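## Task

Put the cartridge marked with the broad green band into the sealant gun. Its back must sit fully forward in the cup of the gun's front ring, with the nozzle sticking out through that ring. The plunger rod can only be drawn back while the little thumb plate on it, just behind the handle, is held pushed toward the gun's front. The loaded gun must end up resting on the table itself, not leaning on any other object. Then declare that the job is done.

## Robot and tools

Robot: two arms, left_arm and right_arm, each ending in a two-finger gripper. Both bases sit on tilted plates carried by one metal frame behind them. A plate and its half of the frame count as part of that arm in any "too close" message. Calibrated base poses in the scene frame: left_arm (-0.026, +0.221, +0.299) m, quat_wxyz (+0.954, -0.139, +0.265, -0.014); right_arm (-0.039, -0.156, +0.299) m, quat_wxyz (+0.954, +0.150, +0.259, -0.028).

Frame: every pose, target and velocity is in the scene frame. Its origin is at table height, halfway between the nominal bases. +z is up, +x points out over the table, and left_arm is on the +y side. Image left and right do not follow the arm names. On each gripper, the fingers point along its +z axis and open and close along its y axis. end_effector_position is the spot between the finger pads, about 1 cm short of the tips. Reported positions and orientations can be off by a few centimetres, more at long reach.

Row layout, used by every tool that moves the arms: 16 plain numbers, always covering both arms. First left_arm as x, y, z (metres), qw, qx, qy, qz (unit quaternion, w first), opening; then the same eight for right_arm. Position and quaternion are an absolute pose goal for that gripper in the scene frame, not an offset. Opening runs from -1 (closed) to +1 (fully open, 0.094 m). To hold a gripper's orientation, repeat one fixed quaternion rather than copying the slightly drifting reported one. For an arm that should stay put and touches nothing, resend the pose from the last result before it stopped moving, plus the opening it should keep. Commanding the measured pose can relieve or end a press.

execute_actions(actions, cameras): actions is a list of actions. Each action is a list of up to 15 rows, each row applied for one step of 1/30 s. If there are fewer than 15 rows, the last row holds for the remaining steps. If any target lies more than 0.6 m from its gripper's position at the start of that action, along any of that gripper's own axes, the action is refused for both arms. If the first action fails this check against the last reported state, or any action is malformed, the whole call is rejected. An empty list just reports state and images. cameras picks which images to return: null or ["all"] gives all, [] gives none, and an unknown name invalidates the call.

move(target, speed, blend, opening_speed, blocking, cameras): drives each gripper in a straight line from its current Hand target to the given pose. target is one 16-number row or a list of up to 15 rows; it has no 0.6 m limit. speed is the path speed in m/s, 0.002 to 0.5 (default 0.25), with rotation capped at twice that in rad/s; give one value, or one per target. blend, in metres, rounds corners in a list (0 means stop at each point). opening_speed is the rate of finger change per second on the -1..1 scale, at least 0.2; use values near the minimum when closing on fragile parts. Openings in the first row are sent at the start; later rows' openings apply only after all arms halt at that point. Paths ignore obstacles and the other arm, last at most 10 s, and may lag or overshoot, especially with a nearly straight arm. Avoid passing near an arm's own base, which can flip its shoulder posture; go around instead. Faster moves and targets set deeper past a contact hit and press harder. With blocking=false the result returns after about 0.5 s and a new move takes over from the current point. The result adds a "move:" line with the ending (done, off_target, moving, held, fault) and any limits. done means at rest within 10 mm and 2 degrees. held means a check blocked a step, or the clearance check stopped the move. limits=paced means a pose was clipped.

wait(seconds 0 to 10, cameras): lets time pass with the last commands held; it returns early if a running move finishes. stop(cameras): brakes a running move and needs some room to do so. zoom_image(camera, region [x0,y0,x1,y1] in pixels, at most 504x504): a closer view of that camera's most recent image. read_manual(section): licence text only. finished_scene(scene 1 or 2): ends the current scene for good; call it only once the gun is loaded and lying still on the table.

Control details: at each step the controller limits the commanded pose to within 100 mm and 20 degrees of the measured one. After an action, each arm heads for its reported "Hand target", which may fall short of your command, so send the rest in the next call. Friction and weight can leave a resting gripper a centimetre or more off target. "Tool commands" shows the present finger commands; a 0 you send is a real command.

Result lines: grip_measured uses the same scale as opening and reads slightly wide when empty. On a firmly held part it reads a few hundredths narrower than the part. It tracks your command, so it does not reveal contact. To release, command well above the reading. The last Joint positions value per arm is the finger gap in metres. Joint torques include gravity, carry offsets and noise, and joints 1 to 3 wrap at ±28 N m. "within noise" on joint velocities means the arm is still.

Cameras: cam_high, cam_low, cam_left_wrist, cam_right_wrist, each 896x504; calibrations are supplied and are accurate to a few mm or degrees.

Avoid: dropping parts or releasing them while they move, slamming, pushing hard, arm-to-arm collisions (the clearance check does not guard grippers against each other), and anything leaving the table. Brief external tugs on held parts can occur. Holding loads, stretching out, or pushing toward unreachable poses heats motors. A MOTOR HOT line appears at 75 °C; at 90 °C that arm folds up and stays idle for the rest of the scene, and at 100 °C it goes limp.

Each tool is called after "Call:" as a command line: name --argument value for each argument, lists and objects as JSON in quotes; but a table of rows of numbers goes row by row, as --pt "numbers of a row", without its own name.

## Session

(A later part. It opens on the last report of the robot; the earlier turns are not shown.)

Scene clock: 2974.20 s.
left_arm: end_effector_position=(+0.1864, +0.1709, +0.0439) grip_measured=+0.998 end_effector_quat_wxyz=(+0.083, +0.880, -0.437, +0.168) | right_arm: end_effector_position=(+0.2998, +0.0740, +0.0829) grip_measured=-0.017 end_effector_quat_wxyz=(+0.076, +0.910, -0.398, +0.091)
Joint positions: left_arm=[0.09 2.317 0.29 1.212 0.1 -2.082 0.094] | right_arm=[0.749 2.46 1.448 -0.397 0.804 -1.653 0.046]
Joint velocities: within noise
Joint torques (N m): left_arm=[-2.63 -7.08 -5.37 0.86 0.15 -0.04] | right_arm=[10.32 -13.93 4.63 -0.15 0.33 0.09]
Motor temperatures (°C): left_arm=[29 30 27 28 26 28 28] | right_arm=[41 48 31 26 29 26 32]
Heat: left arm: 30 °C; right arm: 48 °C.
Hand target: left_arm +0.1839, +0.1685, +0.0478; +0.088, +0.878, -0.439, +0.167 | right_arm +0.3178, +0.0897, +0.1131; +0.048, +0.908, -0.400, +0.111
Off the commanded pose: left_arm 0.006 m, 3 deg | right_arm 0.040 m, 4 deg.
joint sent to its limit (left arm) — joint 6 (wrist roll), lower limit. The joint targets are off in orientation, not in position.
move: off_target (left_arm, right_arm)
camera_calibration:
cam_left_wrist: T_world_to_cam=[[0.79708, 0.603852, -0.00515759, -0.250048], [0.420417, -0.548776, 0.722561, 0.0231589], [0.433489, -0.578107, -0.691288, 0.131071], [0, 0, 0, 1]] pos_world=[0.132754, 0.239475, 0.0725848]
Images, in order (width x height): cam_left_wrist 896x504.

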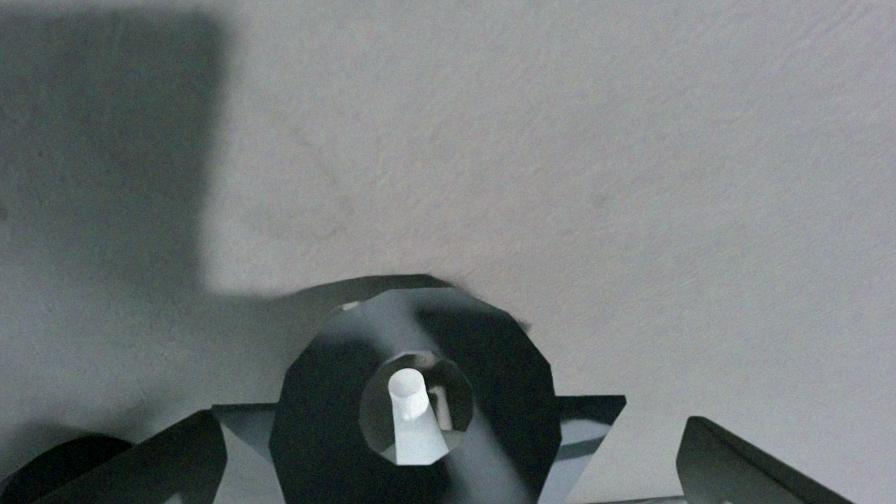

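Call:
move --target '[0.1840, 0.168, 0.048, -0.0762, -0.8935, 0.4144, -0.1565, 1.0, 0.3110, 0.084, 0.1025, -0.0491, -0.9084, 0.3997, -0.1116, -0.2]' --speed 0.05 --cameras '["cam_left_wrist"]'

Scene clock: 2984.27 s.
left_arm: end_effector_position=(+0.1864, +0.1709, +0.0439) grip_measured=+0.998 end_effector_quat_wxyz=(+0.083, +0.880, -0.437, +0.168) | right_arm: end_effector_position=(+0.2988, +0.0759, +0.0802) grip_measured=-0.017 end_effector_quat_wxyz=(+0.067, +0.908, -0.403, +0.094)
Joint positions: left_arm=[0.09 2.317 0.29 1.212 0.1 -2.082 0.094] | right_arm=[0.749 2.46 1.427 -0.351 0.802 -1.66 0.046]
Joint velocities: within noise
Joint torques (N m): left_arm=[-2.63 -6.99 -5.22 0.85 0.16 -0.03] | right_arm=[9.02 -13.45 2 0.13 0.32 -0.08]
Motor temperatures (°C): left_arm=[29 30 27 27 26 28 28] | right_arm=[42 49 31 26 29 26 32]
Heat: left arm: 30 °C; right arm: 49 °C.
Hand target: left_arm +0.1839, +0.1685, +0.0478; +0.088, +0.878, -0.439, +0.167 | right_arm +0.3106, +0.0839, +0.1019; +0.049, +0.908, -0.400, +0.111
Off the commanded pose: left_arm 0.006 m, 3 deg | right_arm 0.027 m, 3 deg.
joint sent to its limit (left arm) — joint 6 (wrist roll), lower limit. The joint targets are off in orientation, not in position.
move: off_target (left_arm, right_arm)
camera_calibration:
cam_left_wrist: T_world_to_cam=[[0.79708, 0.603852, -0.00515759, -0.250048], [0.420417, -0.548776, 0.722561, 0.0231589], [0.433489, -0.578107, -0.691288, 0.131071], [0, 0, 0, 1]] pos_world=[0.132754, 0.239475, 0.0725848]
Images, in order (width x height): cam_left_wrist 896x504.

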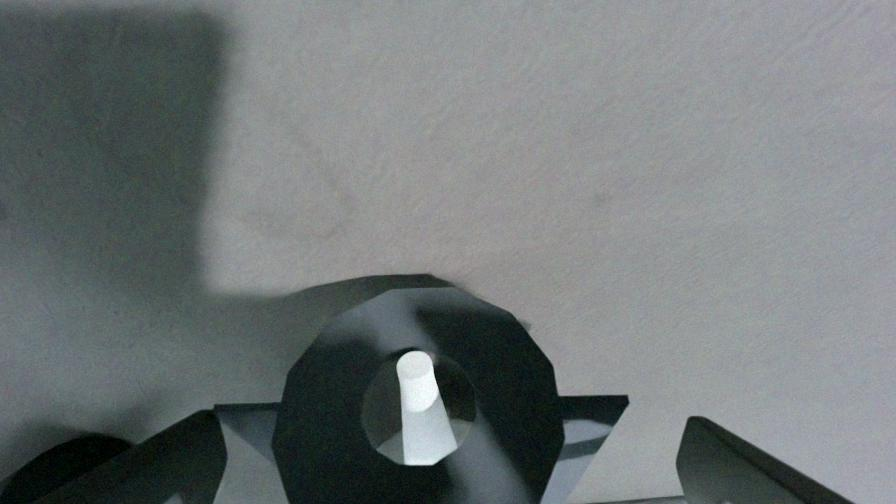

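Call:
move --target '[0.1775, 0.1650, 0.050, -0.0762, -0.8935, 0.4144, -0.1565, 1.0, 0.3110, 0.084, 0.1025, -0.0491, -0.9084, 0.3997, -0.1116, -0.2]' --speed 0.06 --cameras '["cam_left_wrist","cam_high"]'

Scene clock: 2990.70 s.
left_arm: end_effector_position=(+0.1857, +0.1690, +0.0482) grip_measured=+0.998 end_effector_quat_wxyz=(+0.082, +0.878, -0.439, +0.174) | right_arm: end_effector_position=(+0.2990, +0.0761, +0.0802) grip_measured=-0.017 end_effector_quat_wxyz=(+0.067, +0.908, -0.403, +0.094)
Joint positions: left_arm=[0.081 2.317 0.272 1.239 0.1 -2.082 0.094] | right_arm=[0.749 2.46 1.427 -0.35 0.802 -1.661 0.046]
Joint velocities: within noise
Joint torques (N m): left_arm=[-2.71 -4.9 -5.48 1.06 0.16 -0.05] | right_arm=[9.01 -13.34 1.99 0.14 0.33 -0.05]
Motor temperatures (°C): left_arm=[29 30 27 27 26 28 28] | right_arm=[42 49 31 26 29 26 32]
Heat: left arm: 30 °C; right arm: 49 °C.
Hand target: left_arm +0.1775, +0.1657, +0.0499; +0.090, +0.876, -0.442, +0.168 | right_arm +0.3107, +0.0840, +0.1018; +0.049, +0.908, -0.400, +0.111
Off the commanded pose: left_arm 0.009 m, 4 deg | right_arm 0.027 m, 3 deg.
joint sent to its limit (left arm) — joint 6 (wrist roll), lower limit. The joint targets are off in orientation, not in position.
move: off_target (left_arm, right_arm)
camera_calibration:
cam_left_wrist: T_world_to_cam=[[0.800124, 0.599831, 0.00199336, -0.248544], [0.409334, -0.548441, 0.729149, 0.0210233], [0.438459, -0.582594, -0.684352, 0.132661], [0, 0, 0, 1]] pos_world=[0.132094, 0.237902, 0.0759535]
Images, in order (width x height): cam_high 896x504, cam_left_wrist 896x504.

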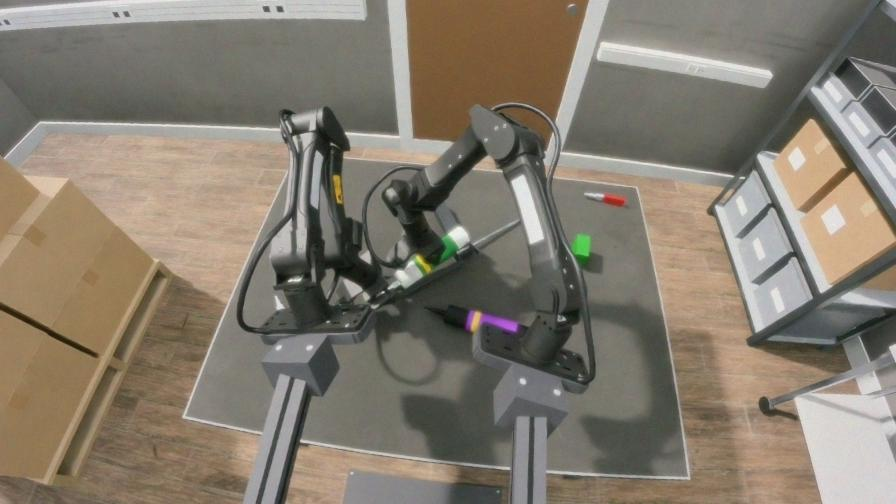

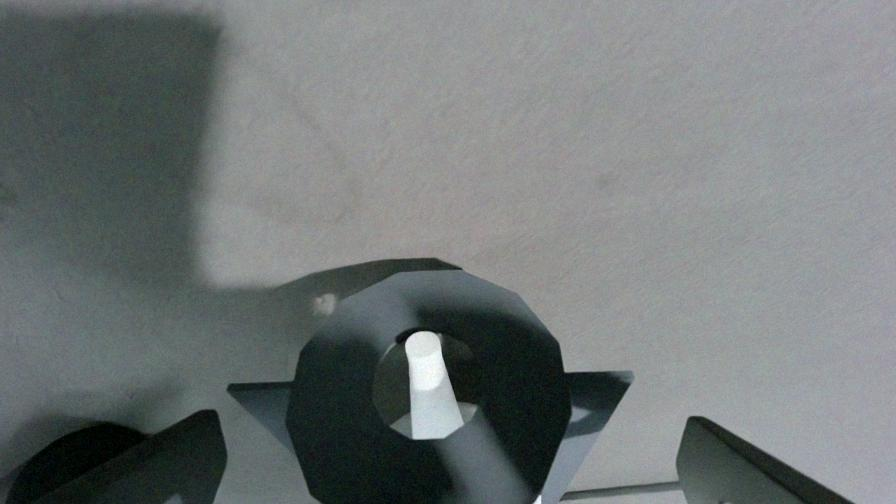

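Call:
move --target '[0.1735, 0.1630, 0.038, -0.0762, -0.8935, 0.4144, -0.1565, 1.0, 0.3110, 0.084, 0.1025, -0.0491, -0.9084, 0.3997, -0.1116, -0.2]' --speed 0.06 --cameras '["cam_left_wrist"]'

Scene clock: 2996.27 s.
left_arm: end_effector_position=(+0.1775, +0.1663, +0.0413) grip_measured=+0.998 end_effector_quat_wxyz=(+0.084, +0.878, -0.439, +0.170) | right_arm: end_effector_position=(+0.2991, +0.0761, +0.0802) grip_measured=-0.017 end_effector_quat_wxyz=(+0.067, +0.908, -0.402, +0.094)
Joint positions: left_arm=[0.081 2.387 0.281 1.292 0.1 -2.082 0.094] | right_arm=[0.749 2.46 1.427 -0.349 0.802 -1.661 0.046]
Joint velocities: within noise
Joint torques (N m): left_arm=[-2.09 -3.52 -3.69 0.98 0.13 -0.05] | right_arm=[8.96 -13.46 2.06 0.15 0.34 -0.06]
Motor temperatures (°C): left_arm=[29 30 28 28 26 28 28] | right_arm=[41 49 31 26 29 26 32]
Heat: left arm: 30 °C; right arm: 49 °C.
Hand target: left_arm +0.1734, +0.1636, +0.0380; +0.089, +0.877, -0.441, +0.167 | right_arm +0.3107, +0.0840, +0.1018; +0.049, +0.908, -0.400, +0.111
Off the commanded pose: left_arm 0.006 m, 4 deg | right_arm 0.027 m, 3 deg.
joint sent to its limit (left arm) — joint 6 (wrist roll), lower limit. The joint targets are off in orientation, not in position.
move: off_target (left_arm, right_arm)
camera_calibration:
cam_left_wrist: T_world_to_cam=[[0.801321, 0.59821, -0.0054016, -0.239978], [0.414394, -0.548537, 0.726213, 0.0272217], [0.431465, -0.584168, -0.687449, 0.131675], [0, 0, 0, 1]] pos_world=[0.124206, 0.23541, 0.0694549]
Images, in order (width x height): cam_left_wrist 896x504.

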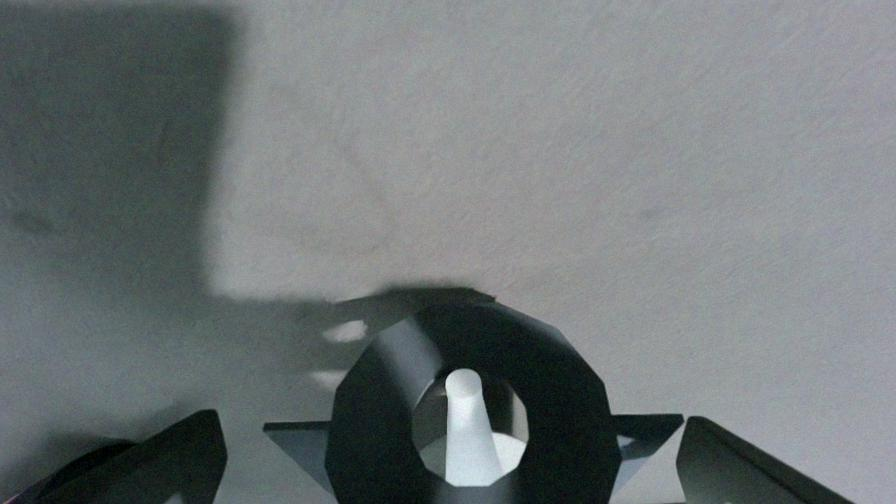

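Call:
move --target '[0.1765, 0.1660, 0.028, -0.0762, -0.8935, 0.4144, -0.1565, 1.0, 0.3110, 0.084, 0.1025, -0.0491, -0.9084, 0.3997, -0.1116, -0.2]' --speed 0.06 --cameras '["cam_left_wrist"]'

Scene clock: 3001.07 s.
left_arm: end_effector_position=(+0.1835, +0.1673, +0.0327) grip_measured=+0.998 end_effector_quat_wxyz=(+0.079, +0.879, -0.437, +0.174) | right_arm: end_effector_position=(+0.2991, +0.0761, +0.0802) grip_measured=-0.017 end_effector_quat_wxyz=(+0.067, +0.908, -0.402, +0.094)
Joint positions: left_arm=[0.088 2.413 0.318 1.294 0.1 -2.082 0.094] | right_arm=[0.749 2.46 1.427 -0.349 0.802 -1.661 0.046]
Joint velocities: within noise
Joint torques (N m): left_arm=[-1.55 -3.49 -3.59 0.97 0.2 -0.01] | right_arm=[9.05 -13.42 2.02 0.16 0.34 -0.09]
Motor temperatures (°C): left_arm=[29 30 27 28 26 28 28] | right_arm=[41 49 31 26 29 26 32]
Heat: left arm: 30 °C; right arm: 49 °C.
Hand target: left_arm +0.1763, +0.1665, +0.0282; +0.086, +0.881, -0.436, +0.164 | right_arm +0.3106, +0.0840, +0.1018; +0.049, +0.908, -0.400, +0.111
Off the commanded pose: left_arm 0.008 m, 4 deg | right_arm 0.027 m, 3 deg.
joint sent to its limit (left arm) — joint 6 (wrist roll), lower limit. The joint targets are off in orientation, not in position.
move: off_target (left_arm, right_arm)
camera_calibration:
cam_left_wrist: T_world_to_cam=[[0.796249, 0.604943, 0.00558761, -0.24595], [0.411725, -0.54865, 0.727644, 0.0319504], [0.443249, -0.577085, -0.685932, 0.120315], [0, 0, 0, 1]] pos_world=[0.129353, 0.235747, 0.0606539]
Images, in order (width x height): cam_left_wrist 896x504.

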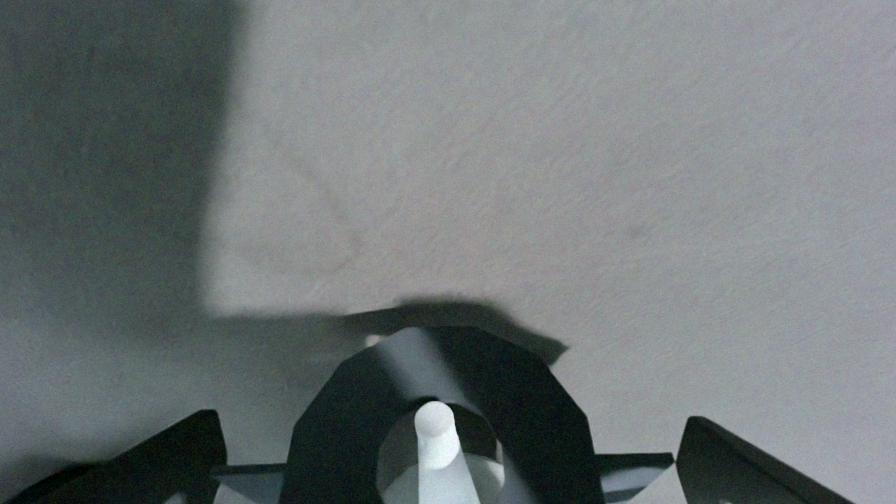

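Call:
move --pt "0.1750 0.1648 0.013 -0.0762 -0.8935 0.4144 -0.1565 1.0 0.3110 0.084 0.1025 -0.0491 -0.9084 0.3997 -0.1116 -0.2" --pt "0.1750 0.1648 0.013 -0.0762 -0.8935 0.4144 -0.1565 0.5 0.3110 0.084 0.1025 -0.0491 -0.9084 0.3997 -0.1116 -0.2" --speed 0.05 --opening_speed 0.3 --cameras '["cam_left_wrist","cam_low"]'

Call:
zoom_image --camera "cam_low" --region '[430, 230, 580, 320]'

Scene clock: 3012.40 s.
left_arm: end_effector_position=(+0.1807, +0.1661, +0.0172) grip_measured=+0.636 end_effector_quat_wxyz=(+0.079, +0.881, -0.434, +0.170) | right_arm: end_effector_position=(+0.2991, +0.0761, +0.0802) grip_measured=-0.017 end_effector_quat_wxyz=(+0.067, +0.908, -0.402, +0.094)
Joint positions: left_arm=[0.096 2.486 0.369 1.308 0.1 -2.082 0.077] | right_arm=[0.749 2.46 1.427 -0.349 0.802 -1.661 0.046]
Joint velocities: within noise
Joint torques (N m): left_arm=[-1.51 -3.45 -3.75 0.99 0.17 -0.04] | right_arm=[9.09 -13.46 2.06 0.15 0.34 -0.05]
Motor temperatures (°C): left_arm=[29 30 27 28 26 28 28] | right_arm=[41 49 31 26 29 26 32]
Heat: left arm: 30 °C; right arm: 49 °C.
Hand target: left_arm +0.1748, +0.1653, +0.0131; +0.084, +0.883, -0.433, +0.163 | right_arm +0.3106, +0.0839, +0.1018; +0.049, +0.908, -0.400, +0.111
Off the commanded pose: left_arm 0.007 m, 3 deg | right_arm 0.027 m, 3 deg.
joint sent to its limit (left arm) — joint 6 (wrist roll), lower limit. The joint targets are off in orientation, not in position.
move: off_target (left_arm, right_arm); target 2's new opening was sent with left_arm's hand 0.006 m and 3 deg from that target
camera_calibration:
cam_left_wrist: T_world_to_cam=[[0.793082, 0.609115, 0.000356548, -0.242977], [0.421252, -0.548902, 0.721978, 0.0421353], [0.439964, -0.572438, -0.691916, 0.110176], [0, 0, 0, 1]] pos_world=[0.126477, 0.234198, 0.0458986]
Images, in order (width x height): cam_low 896x504, cam_left_wrist 896x504.

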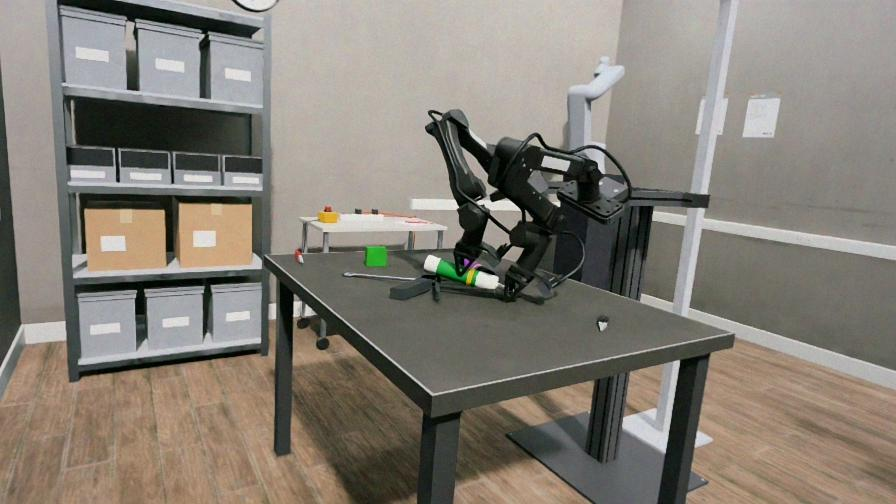

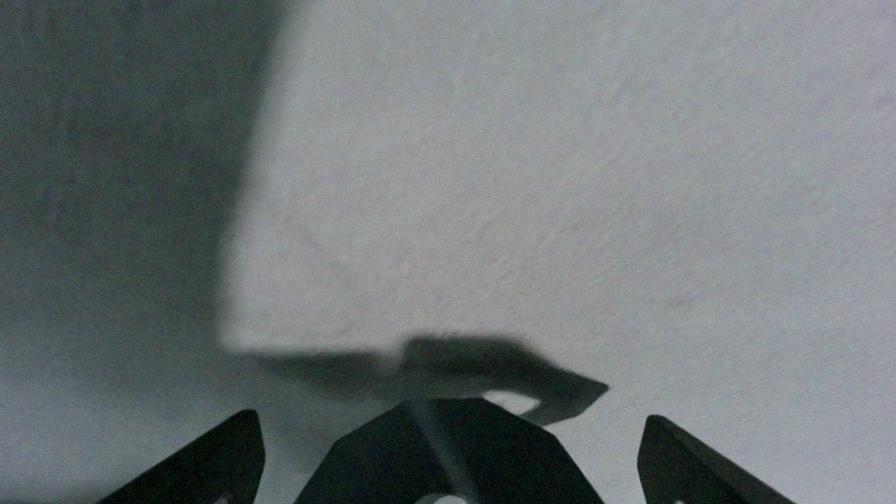

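Scaled by 3.360.

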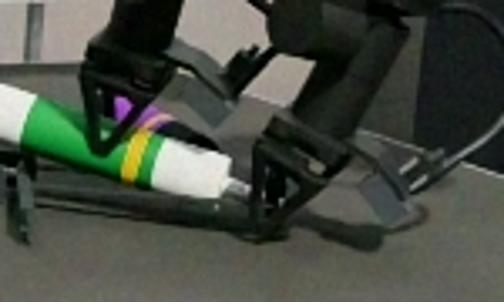

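Call:
move --target '[0.1912, 0.1520, 0.016, -0.0762, -0.8935, 0.4144, -0.1565, 0.5, 0.3110, 0.084, 0.1025, -0.0491, -0.9084, 0.3997, -0.1116, -0.2]' --speed 0.04 --cameras '["cam_left_wrist","cam_low"]'

Call:
zoom_image --camera "cam_low" --region '[430, 230, 580, 320]'

Scene clock: 3032.17 s.
left_arm: end_effector_position=(+0.1875, +0.1586, +0.0152) grip_measured=+0.636 end_effector_quat_wxyz=(+0.082, +0.876, -0.445, +0.168) | right_arm: end_effector_position=(+0.2991, +0.0762, +0.0802) grip_measured=-0.017 end_effector_quat_wxyz=(+0.067, +0.908, -0.402, +0.094)
Joint positions: left_arm=[0.064 2.461 0.397 1.247 0.083 -2.082 0.077] | right_arm=[0.749 2.46 1.427 -0.349 0.802 -1.662 0.046]
Joint velocities: within noise
Joint torques (N m): left_arm=[-3.58 -7.12 -3.23 0.72 0.21 -0.03] | right_arm=[8.95 -13.42 2.04 0.18 0.32 -0.03]
Motor temperatures (°C): left_arm=[29 30 27 28 26 28 29] | right_arm=[41 49 31 26 28 26 32]
Heat: left arm: 30 °C; right arm: 49 °C.
Hand target: left_arm +0.1911, +0.1525, +0.0160; +0.090, +0.872, -0.450, +0.172 | right_arm +0.3107, +0.0840, +0.1018; +0.049, +0.908, -0.400, +0.111
Off the commanded pose: left_arm 0.008 m, 4 deg | right_arm 0.026 m, 3 deg.
joint sent to its limit (left arm) — joint 6 (wrist roll), lower limit. The joint targets are off in orientation, not in position.
move: off_target (left_arm, right_arm)
camera_calibration:
cam_left_wrist: T_world_to_cam=[[0.808234, 0.588859, -0.00184422, -0.243396], [0.408792, -0.558824, 0.721529, 0.0405177], [0.423848, -0.583918, -0.692381, 0.106315], [0, 0, 0, 1]] pos_world=[0.135096, 0.228048, 0.0439271]
Images, in order (width x height): cam_low 896x504, cam_left_wrist 896x504.

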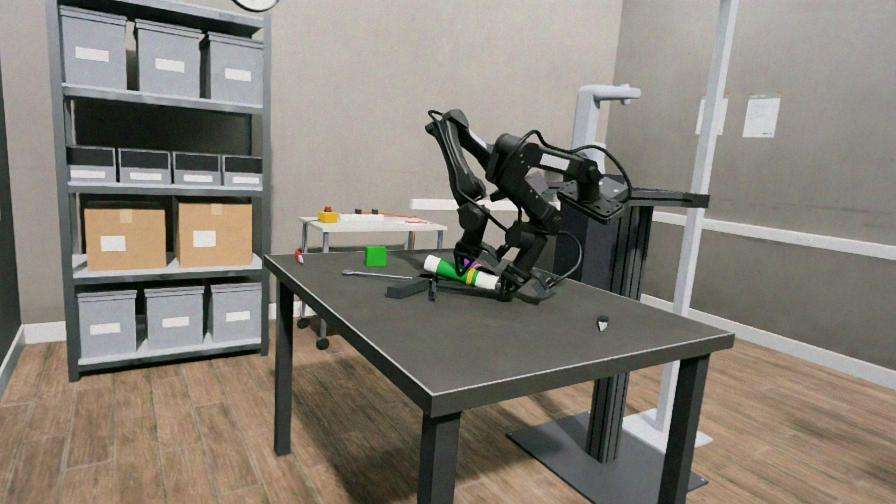

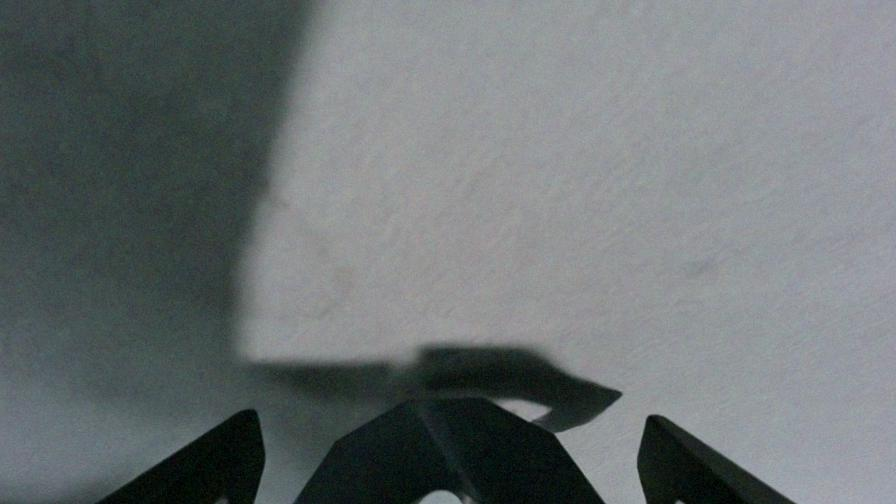

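Scaled by 3.360.

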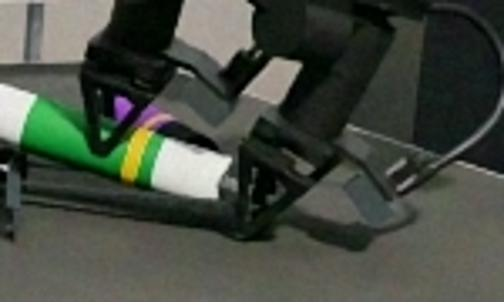

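Call:
move --target '[0.1912, 0.1520, 0.016, -0.0762, -0.8935, 0.4144, -0.1565, 0.5, 0.3060, 0.0810, 0.084, -0.0491, -0.9084, 0.3997, -0.1116, -0.2]' --speed 0.04 --cameras '["cam_left_wrist","cam_low"]'

Call:
zoom_image --camera "cam_low" --region '[430, 230, 580, 320]'

Scene clock: 3040.40 s.
left_arm: end_effector_position=(+0.1875, +0.1586, +0.0150) grip_measured=+0.636 end_effector_quat_wxyz=(+0.082, +0.876, -0.445, +0.168) | right_arm: end_effector_position=(+0.2988, +0.0785, +0.0775) grip_measured=-0.017 end_effector_quat_wxyz=(+0.057, +0.912, -0.395, +0.098)
Joint positions: left_arm=[0.064 2.461 0.397 1.247 0.083 -2.082 0.077] | right_arm=[0.749 2.46 1.404 -0.295 0.799 -1.698 0.046]
Joint velocities: within noise
Joint torques (N m): left_arm=[-3.54 -7.06 -3.37 0.71 0.23 -0.03] | right_arm=[7.24 -10.65 2.14 0.46 0.28 -0.01]
Motor temperatures (°C): left_arm=[29 30 27 28 26 28 29] | right_arm=[41 49 31 26 28 26 32]
Heat: left arm: 30 °C; right arm: 49 °C.
Hand target: left_arm +0.1911, +0.1525, +0.0160; +0.090, +0.872, -0.450, +0.172 | right_arm +0.3060, +0.0810, +0.0841; +0.049, +0.908, -0.400, +0.111
Off the commanded pose: left_arm 0.008 m, 4 deg | right_arm 0.010 m, 2 deg.
joint sent to its limit (left arm) — joint 6 (wrist roll), lower limit. The joint targets are off in orientation, not in position.
move: off_target (left_arm)
camera_calibration:
cam_left_wrist: T_world_to_cam=[[0.808245, 0.588843, -0.00199162, -0.243393], [0.409086, -0.559073, 0.72117, 0.0406196], [0.423542, -0.583697, -0.692755, 0.106306], [0, 0, 0, 1]] pos_world=[0.135079, 0.22808, 0.0438655]
Images, in order (width x height): cam_low 896x504, cam_left_wrist 896x504.

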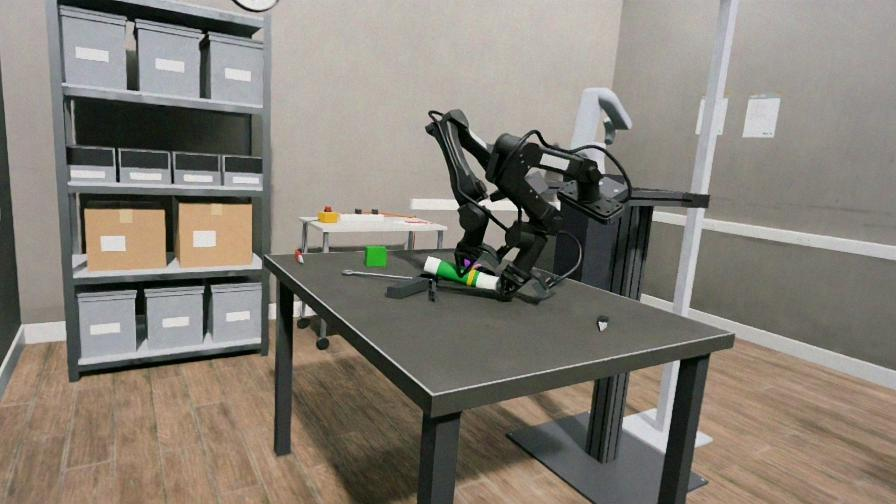

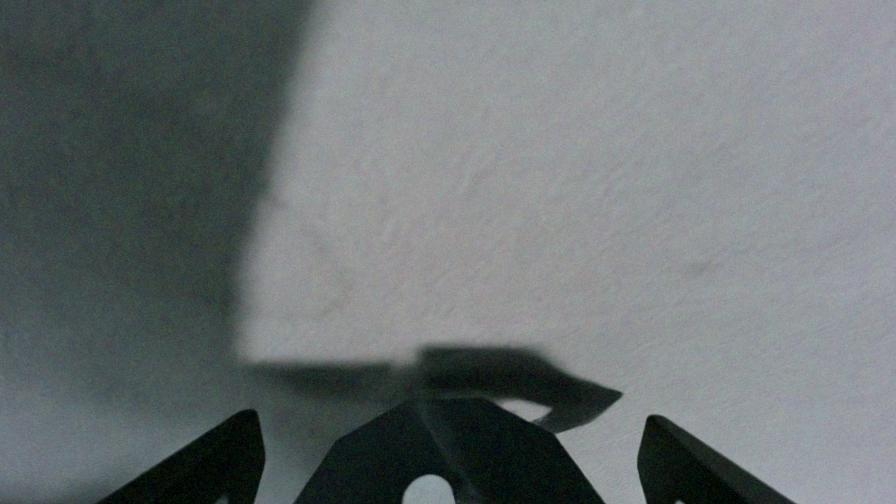

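Scaled by 3.360.

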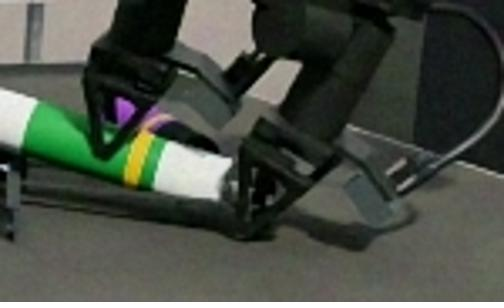

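Call:
move --target '[0.1912, 0.1520, 0.016, -0.0762, -0.8935, 0.4144, -0.1565, 0.5, 0.3065, 0.0790, 0.079, -0.0491, -0.9084, 0.3997, -0.1116, -0.2]' --speed 0.04 --cameras '["cam_left_wrist","cam_low"]'

Call:
zoom_image --camera "cam_low" --region '[430, 230, 580, 320]'

Scene clock: 3051.27 s.
left_arm: end_effector_position=(+0.1875, +0.1587, +0.0150) grip_measured=+0.636 end_effector_quat_wxyz=(+0.082, +0.876, -0.445, +0.167) | right_arm: end_effector_position=(+0.3008, +0.0763, +0.0750) grip_measured=-0.017 end_effector_quat_wxyz=(+0.057, +0.913, -0.393, +0.096)
Joint positions: left_arm=[0.064 2.461 0.397 1.247 0.082 -2.082 0.077] | right_arm=[0.739 2.46 1.404 -0.286 0.794 -1.716 0.046]
Joint velocities: within noise
Joint torques (N m): left_arm=[-3.54 -7.02 -3.43 0.72 0.23 -0.02] | right_arm=[7.17 -10.14 1.87 0.53 0.33 0.07]
Motor temperatures (°C): left_arm=[29 30 27 28 26 28 29] | right_arm=[41 47 31 26 28 26 32]
Heat: left arm: 30 °C; right arm: 47 °C.
Hand target: left_arm +0.1911, +0.1526, +0.0160; +0.090, +0.872, -0.450, +0.172 | right_arm +0.3066, +0.0789, +0.0792; +0.049, +0.908, -0.400, +0.111
Off the commanded pose: left_arm 0.008 m, 4 deg | right_arm 0.008 m, 2 deg.
joint sent to its limit (left arm) — joint 6 (wrist roll), lower limit. The joint targets are off in orientation, not in position.
move: off_target (left_arm)
camera_calibration:
cam_left_wrist: T_world_to_cam=[[0.808204, 0.5889, -0.0018186, -0.24343], [0.409166, -0.559311, 0.72094, 0.0406997], [0.423544, -0.58341, -0.692995, 0.106288], [0, 0, 0, 1]] pos_world=[0.13507, 0.22813, 0.0438726]
Images, in order (width x height): cam_low 896x504, cam_left_wrist 896x504.

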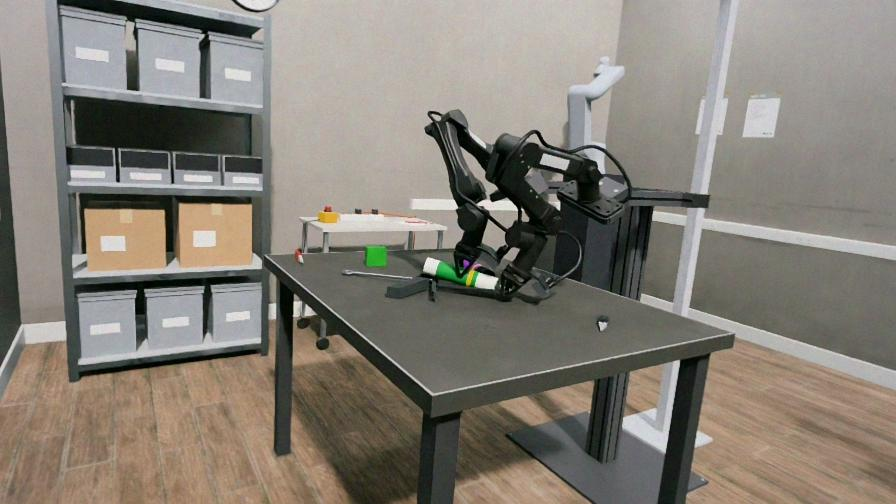

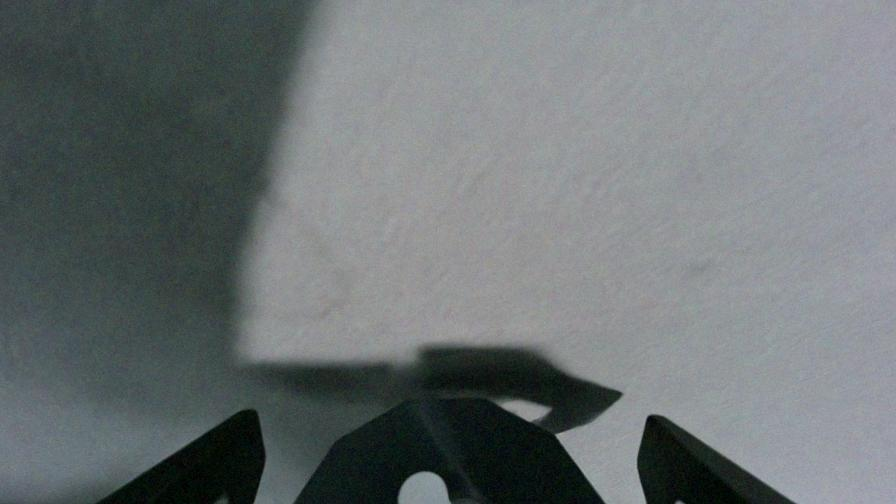

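Scaled by 3.360.

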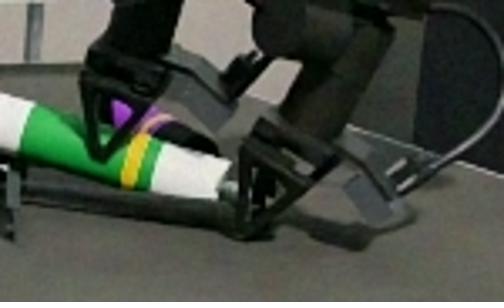

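Call:
move --pt "0.1912 0.1520 0.016 -0.0762 -0.8935 0.4144 -0.1565 0.5 0.3065 0.0800 0.079 -0.051 -0.9013 0.4156 -0.1107 -0.2" --pt "0.1992 0.1420 0.016 -0.0762 -0.8935 0.4144 -0.1565 0.5 0.3065 0.0800 0.079 -0.051 -0.9013 0.4156 -0.1107 -0.2" --speed 0.04 --cameras '["cam_left_wrist","cam_low"]'

Call:
zoom_image --camera "cam_low" --region '[430, 230, 580, 320]'

Scene clock: 3064.03 s.
left_arm: end_effector_position=(+0.1966, +0.1511, +0.0142) grip_measured=+0.636 end_effector_quat_wxyz=(+0.081, +0.870, -0.455, +0.171) | right_arm: end_effector_position=(+0.2992, +0.0752, +0.0744) grip_measured=-0.017 end_effector_quat_wxyz=(+0.057, +0.907, -0.407, +0.096)
Joint positions: left_arm=[0.031 2.443 0.423 1.208 0.065 -2.082 0.077] | right_arm=[0.738 2.46 1.399 -0.286 0.794 -1.683 0.046]
Joint velocities: within noise
Joint torques (N m): left_arm=[-4.1 -7.09 -3.15 0.73 0.32 -0.04] | right_arm=[7.31 -9.48 3.67 0.34 0.35 0.16]
Motor temperatures (°C): left_arm=[29 31 27 28 26 28 29] | right_arm=[40 46 31 26 28 26 32]
Heat: left arm: 31 °C; right arm: 46 °C.
Hand target: left_arm +0.1991, +0.1426, +0.0160; +0.093, +0.865, -0.461, +0.176 | right_arm +0.3064, +0.0799, +0.0792; +0.051, +0.901, -0.416, +0.110
Off the commanded pose: left_arm 0.010 m, 6 deg | right_arm 0.010 m, 2 deg.
joint sent to its limit (left arm) — joint 6 (wrist roll), lower limit. The joint targets are off in orientation, not in position.
move: off_target (left_arm)
camera_calibration:
cam_left_wrist: T_world_to_cam=[[0.82104, 0.570813, 0.00808158, -0.24625], [0.388289, -0.568768, 0.725075, 0.0387863], [0.418479, -0.592178, -0.688622, 0.0997202], [0, 0, 0, 1]] pos_world=[0.14539, 0.221675, 0.0425367]
Images, in order (width x height): cam_low 896x504, cam_left_wrist 896x504.

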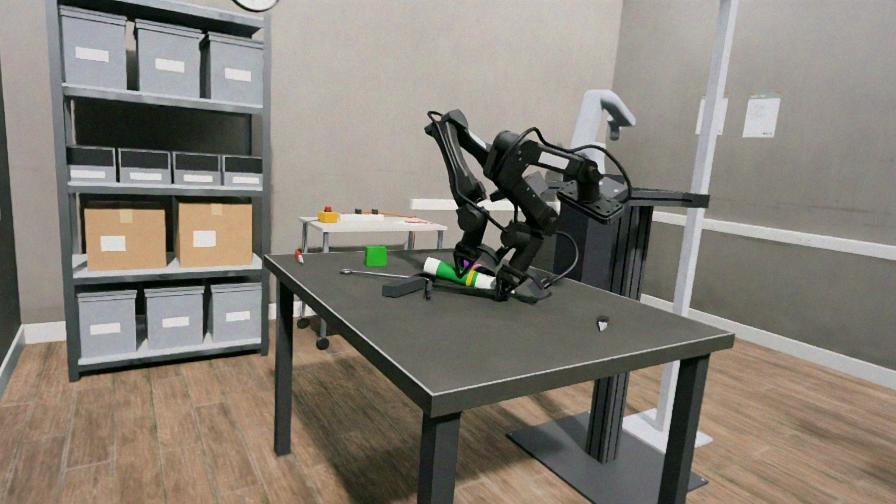

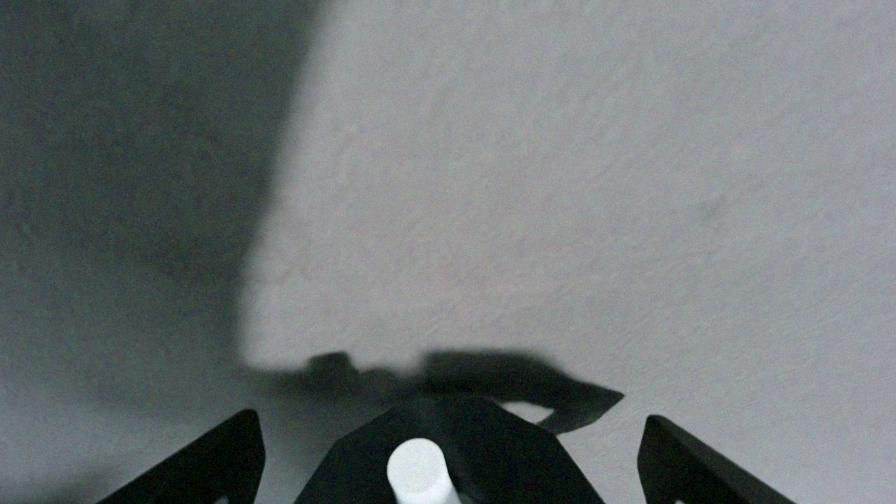

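Scaled by 3.360.

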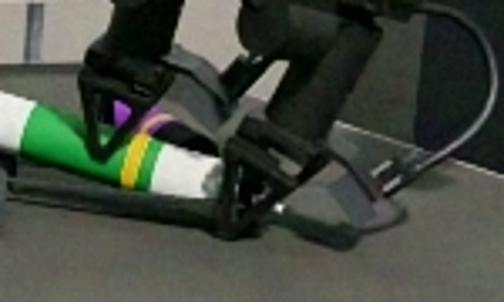

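Call:
move --target '[0.2030, 0.1375, 0.016, -0.0762, -0.8935, 0.4144, -0.1565, 0.5, 0.3065, 0.0800, 0.078, -0.051, -0.9013, 0.4156, -0.1107, -0.2]' --speed 0.03 --cameras '["cam_left_wrist","cam_low","cam_high"]'

Call:
zoom_image --camera "cam_low" --region '[430, 230, 580, 320]'

Call:
zoom_image --camera "cam_high" --region '[330, 170, 500, 330]'

Scene clock: 3088.50 s.
left_arm: end_effector_position=(+0.1993, +0.1486, +0.0132) grip_measured=+0.636 end_effector_quat_wxyz=(+0.080, +0.868, -0.460, +0.170) | right_arm: end_effector_position=(+0.2992, +0.0752, +0.0744) grip_measured=-0.017 end_effector_quat_wxyz=(+0.057, +0.906, -0.407, +0.096)
Joint positions: left_arm=[0.018 2.436 0.435 1.187 0.054 -2.082 0.077] | right_arm=[0.738 2.46 1.399 -0.286 0.794 -1.682 0.046]
Joint velocities: within noise
Joint torques (N m): left_arm=[-4.38 -7.1 -3.08 0.73 0.35 -0.04] | right_arm=[7.34 -9.32 3.7 0.37 0.34 0.11]
Motor temperatures (°C): left_arm=[29 31 27 27 27 28 30] | right_arm=[40 44 31 26 28 26 32]
Heat: left arm: 31 °C; right arm: 44 °C.
Hand target: left_arm +0.2029, +0.1382, +0.0160; +0.094, +0.861, -0.466, +0.179 | right_arm +0.3064, +0.0799, +0.0782; +0.051, +0.901, -0.416, +0.111
Off the commanded pose: left_arm 0.012 m, 6 deg | right_arm 0.009 m, 2 deg.
joint sent to its limit (left arm) — joint 6 (wrist roll), lower limit. The joint targets are off in orientation, not in position.
move: off_target (left_arm)
camera_calibration:
cam_left_wrist: T_world_to_cam=[[0.826018, 0.563551, 0.0102092, -0.246991], [0.383494, -0.575191, 0.722556, 0.0389873], [0.41307, -0.59293, -0.691237, 0.0976001], [0, 0, 0, 1]] pos_world=[0.148752, 0.219487, 0.0418158]
Images, in order (width x height): cam_high 896x504, cam_low 896x504, cam_left_wrist 896x504.

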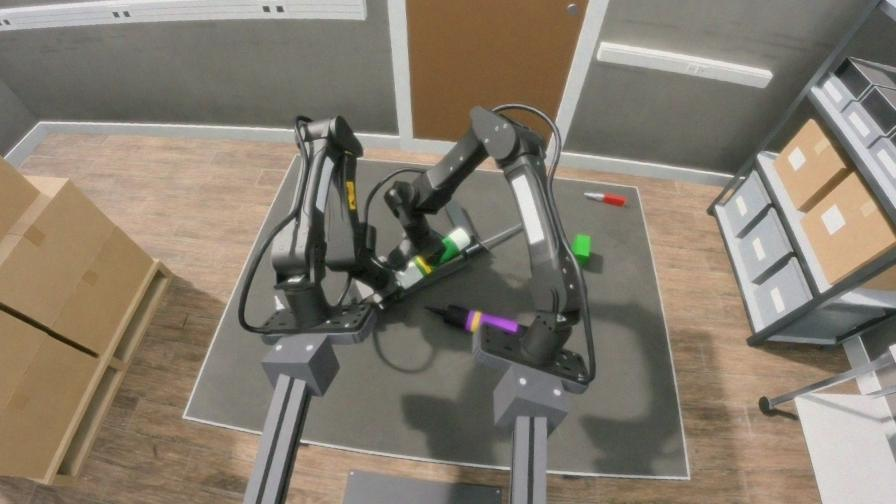

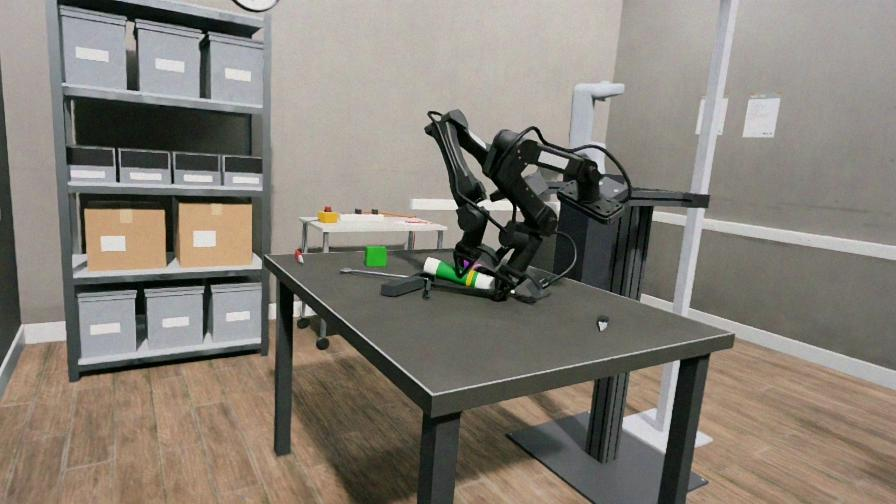

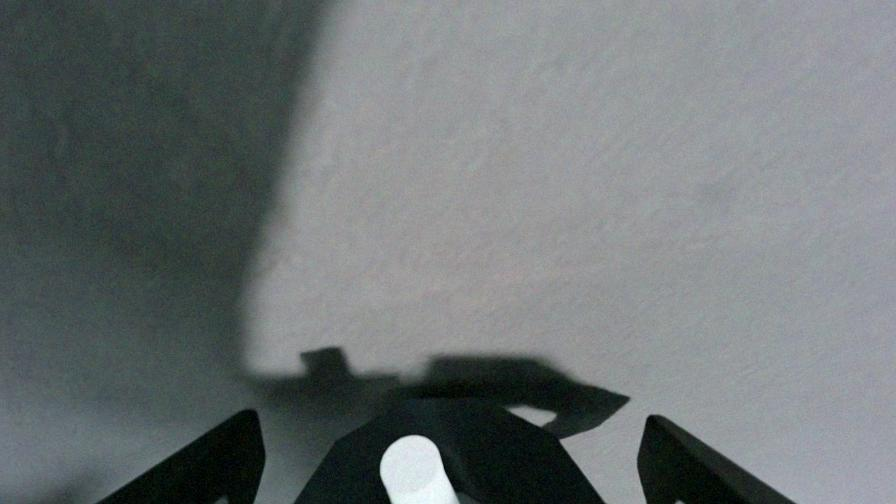

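Scaled by 3.360.

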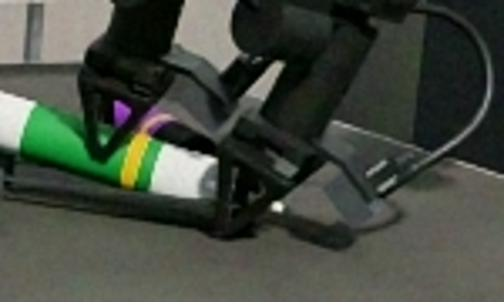

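Scaled by 2.965.

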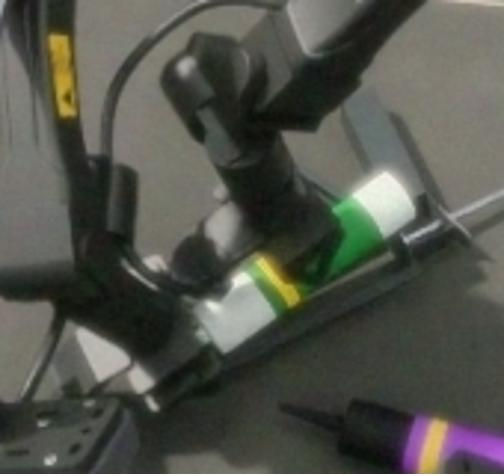

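Call:
move --target '[0.2060, 0.1320, 0.017, -0.0762, -0.8935, 0.4144, -0.1565, 0.5, 0.3065, 0.0800, 0.077, -0.051, -0.9013, 0.4156, -0.1107, -0.2]' --speed 0.03 --cameras '["cam_left_wrist","cam_low","cam_right_wrist"]'

Call:
zoom_image --camera "cam_low" --region '[430, 230, 580, 320]'

Scene clock: 3099.23 s.
left_arm: end_effector_position=(+0.2030, +0.1445, +0.0136) grip_measured=+0.636 end_effector_quat_wxyz=(+0.078, +0.865, -0.465, +0.172) | right_arm: end_effector_position=(+0.2995, +0.0743, +0.0739) grip_measured=-0.017 end_effector_quat_wxyz=(+0.058, +0.906, -0.408, +0.096)
Joint positions: left_arm=[0 2.431 0.444 1.178 0.042 -2.082 0.077] | right_arm=[0.736 2.46 1.399 -0.286 0.794 -1.682 0.046]
Joint velocities: within noise
Joint torques (N m): left_arm=[-4.7 -7.43 -3.04 0.74 0.38 -0.09] | right_arm=[7.23 -9.17 3.77 0.36 0.32 0.11]
Motor temperatures (°C): left_arm=[29 31 27 27 27 28 30] | right_arm=[40 44 31 26 28 26 32]
Heat: left arm: 31 °C; right arm: 44 °C.
Hand target: left_arm +0.2058, +0.1327, +0.0171; +0.096, +0.857, -0.472, +0.181 | right_arm +0.3064, +0.0799, +0.0772; +0.051, +0.901, -0.416, +0.110
Off the commanded pose: left_arm 0.013 m, 7 deg | right_arm 0.010 m, 2 deg.
joint sent to its limit (left arm) — joint 6 (wrist roll), lower limit. The joint targets are off in orientation, not in position.
move: off_target (left_arm)
camera_calibration:
cam_left_wrist: T_world_to_cam=[[0.832246, 0.554103, 0.0183523, -0.24777], [0.371019, -0.581246, 0.724223, 0.038344], [0.411961, -0.595922, -0.689322, 0.0945271], [0, 0, 0, 1]] pos_world=[0.153038, 0.215908, 0.0419372]
cam_right_wrist: T_world_to_cam=[[0.75523, 0.655078, -0.0223712, -0.273323], [0.5255, -0.584736, 0.618007, -0.121637], [0.391762, -0.478494, -0.785854, 0.0634428], [0, 0, 0, 1]] pos_world=[0.245487, 0.138279, 0.118915]
Images, in order (width x height): cam_low 896x504, cam_left_wrist 896x504, cam_right_wrist 896x504.

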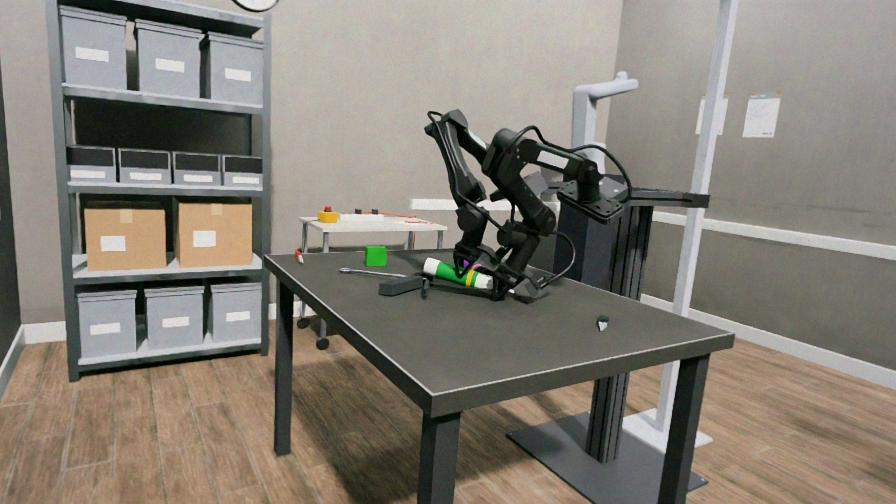

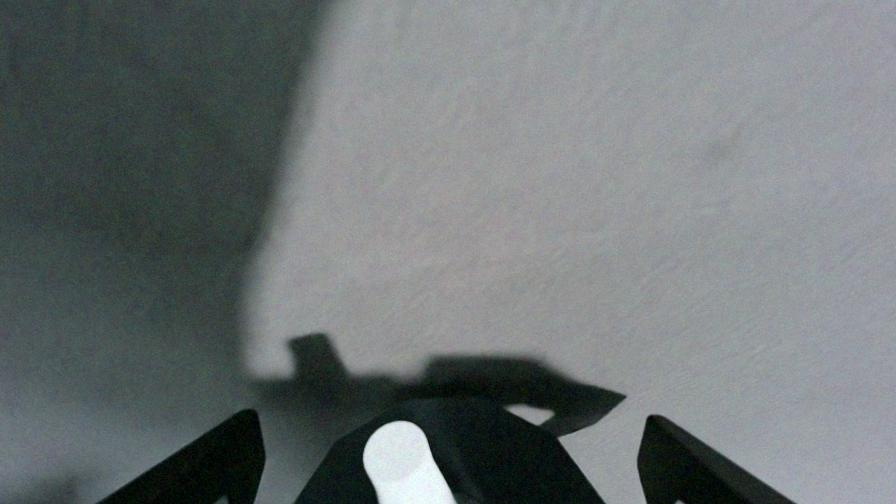

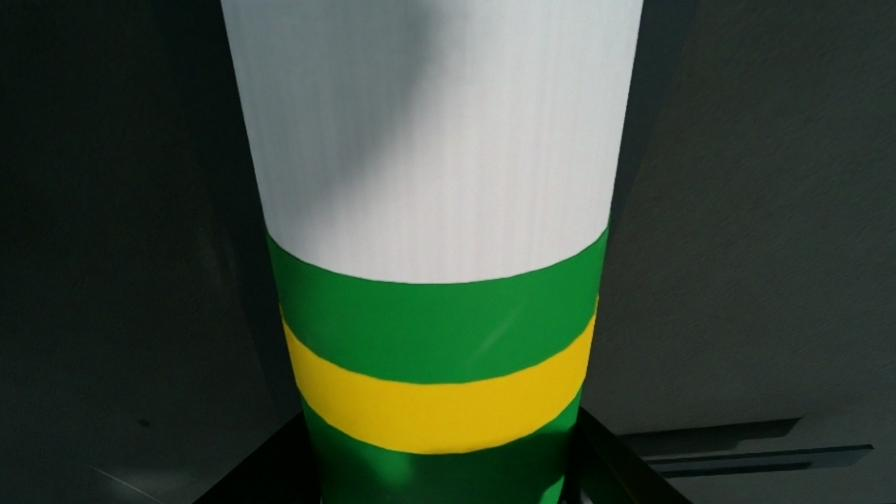

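Scaled by 3.360.

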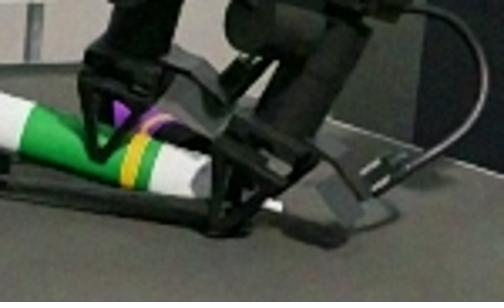

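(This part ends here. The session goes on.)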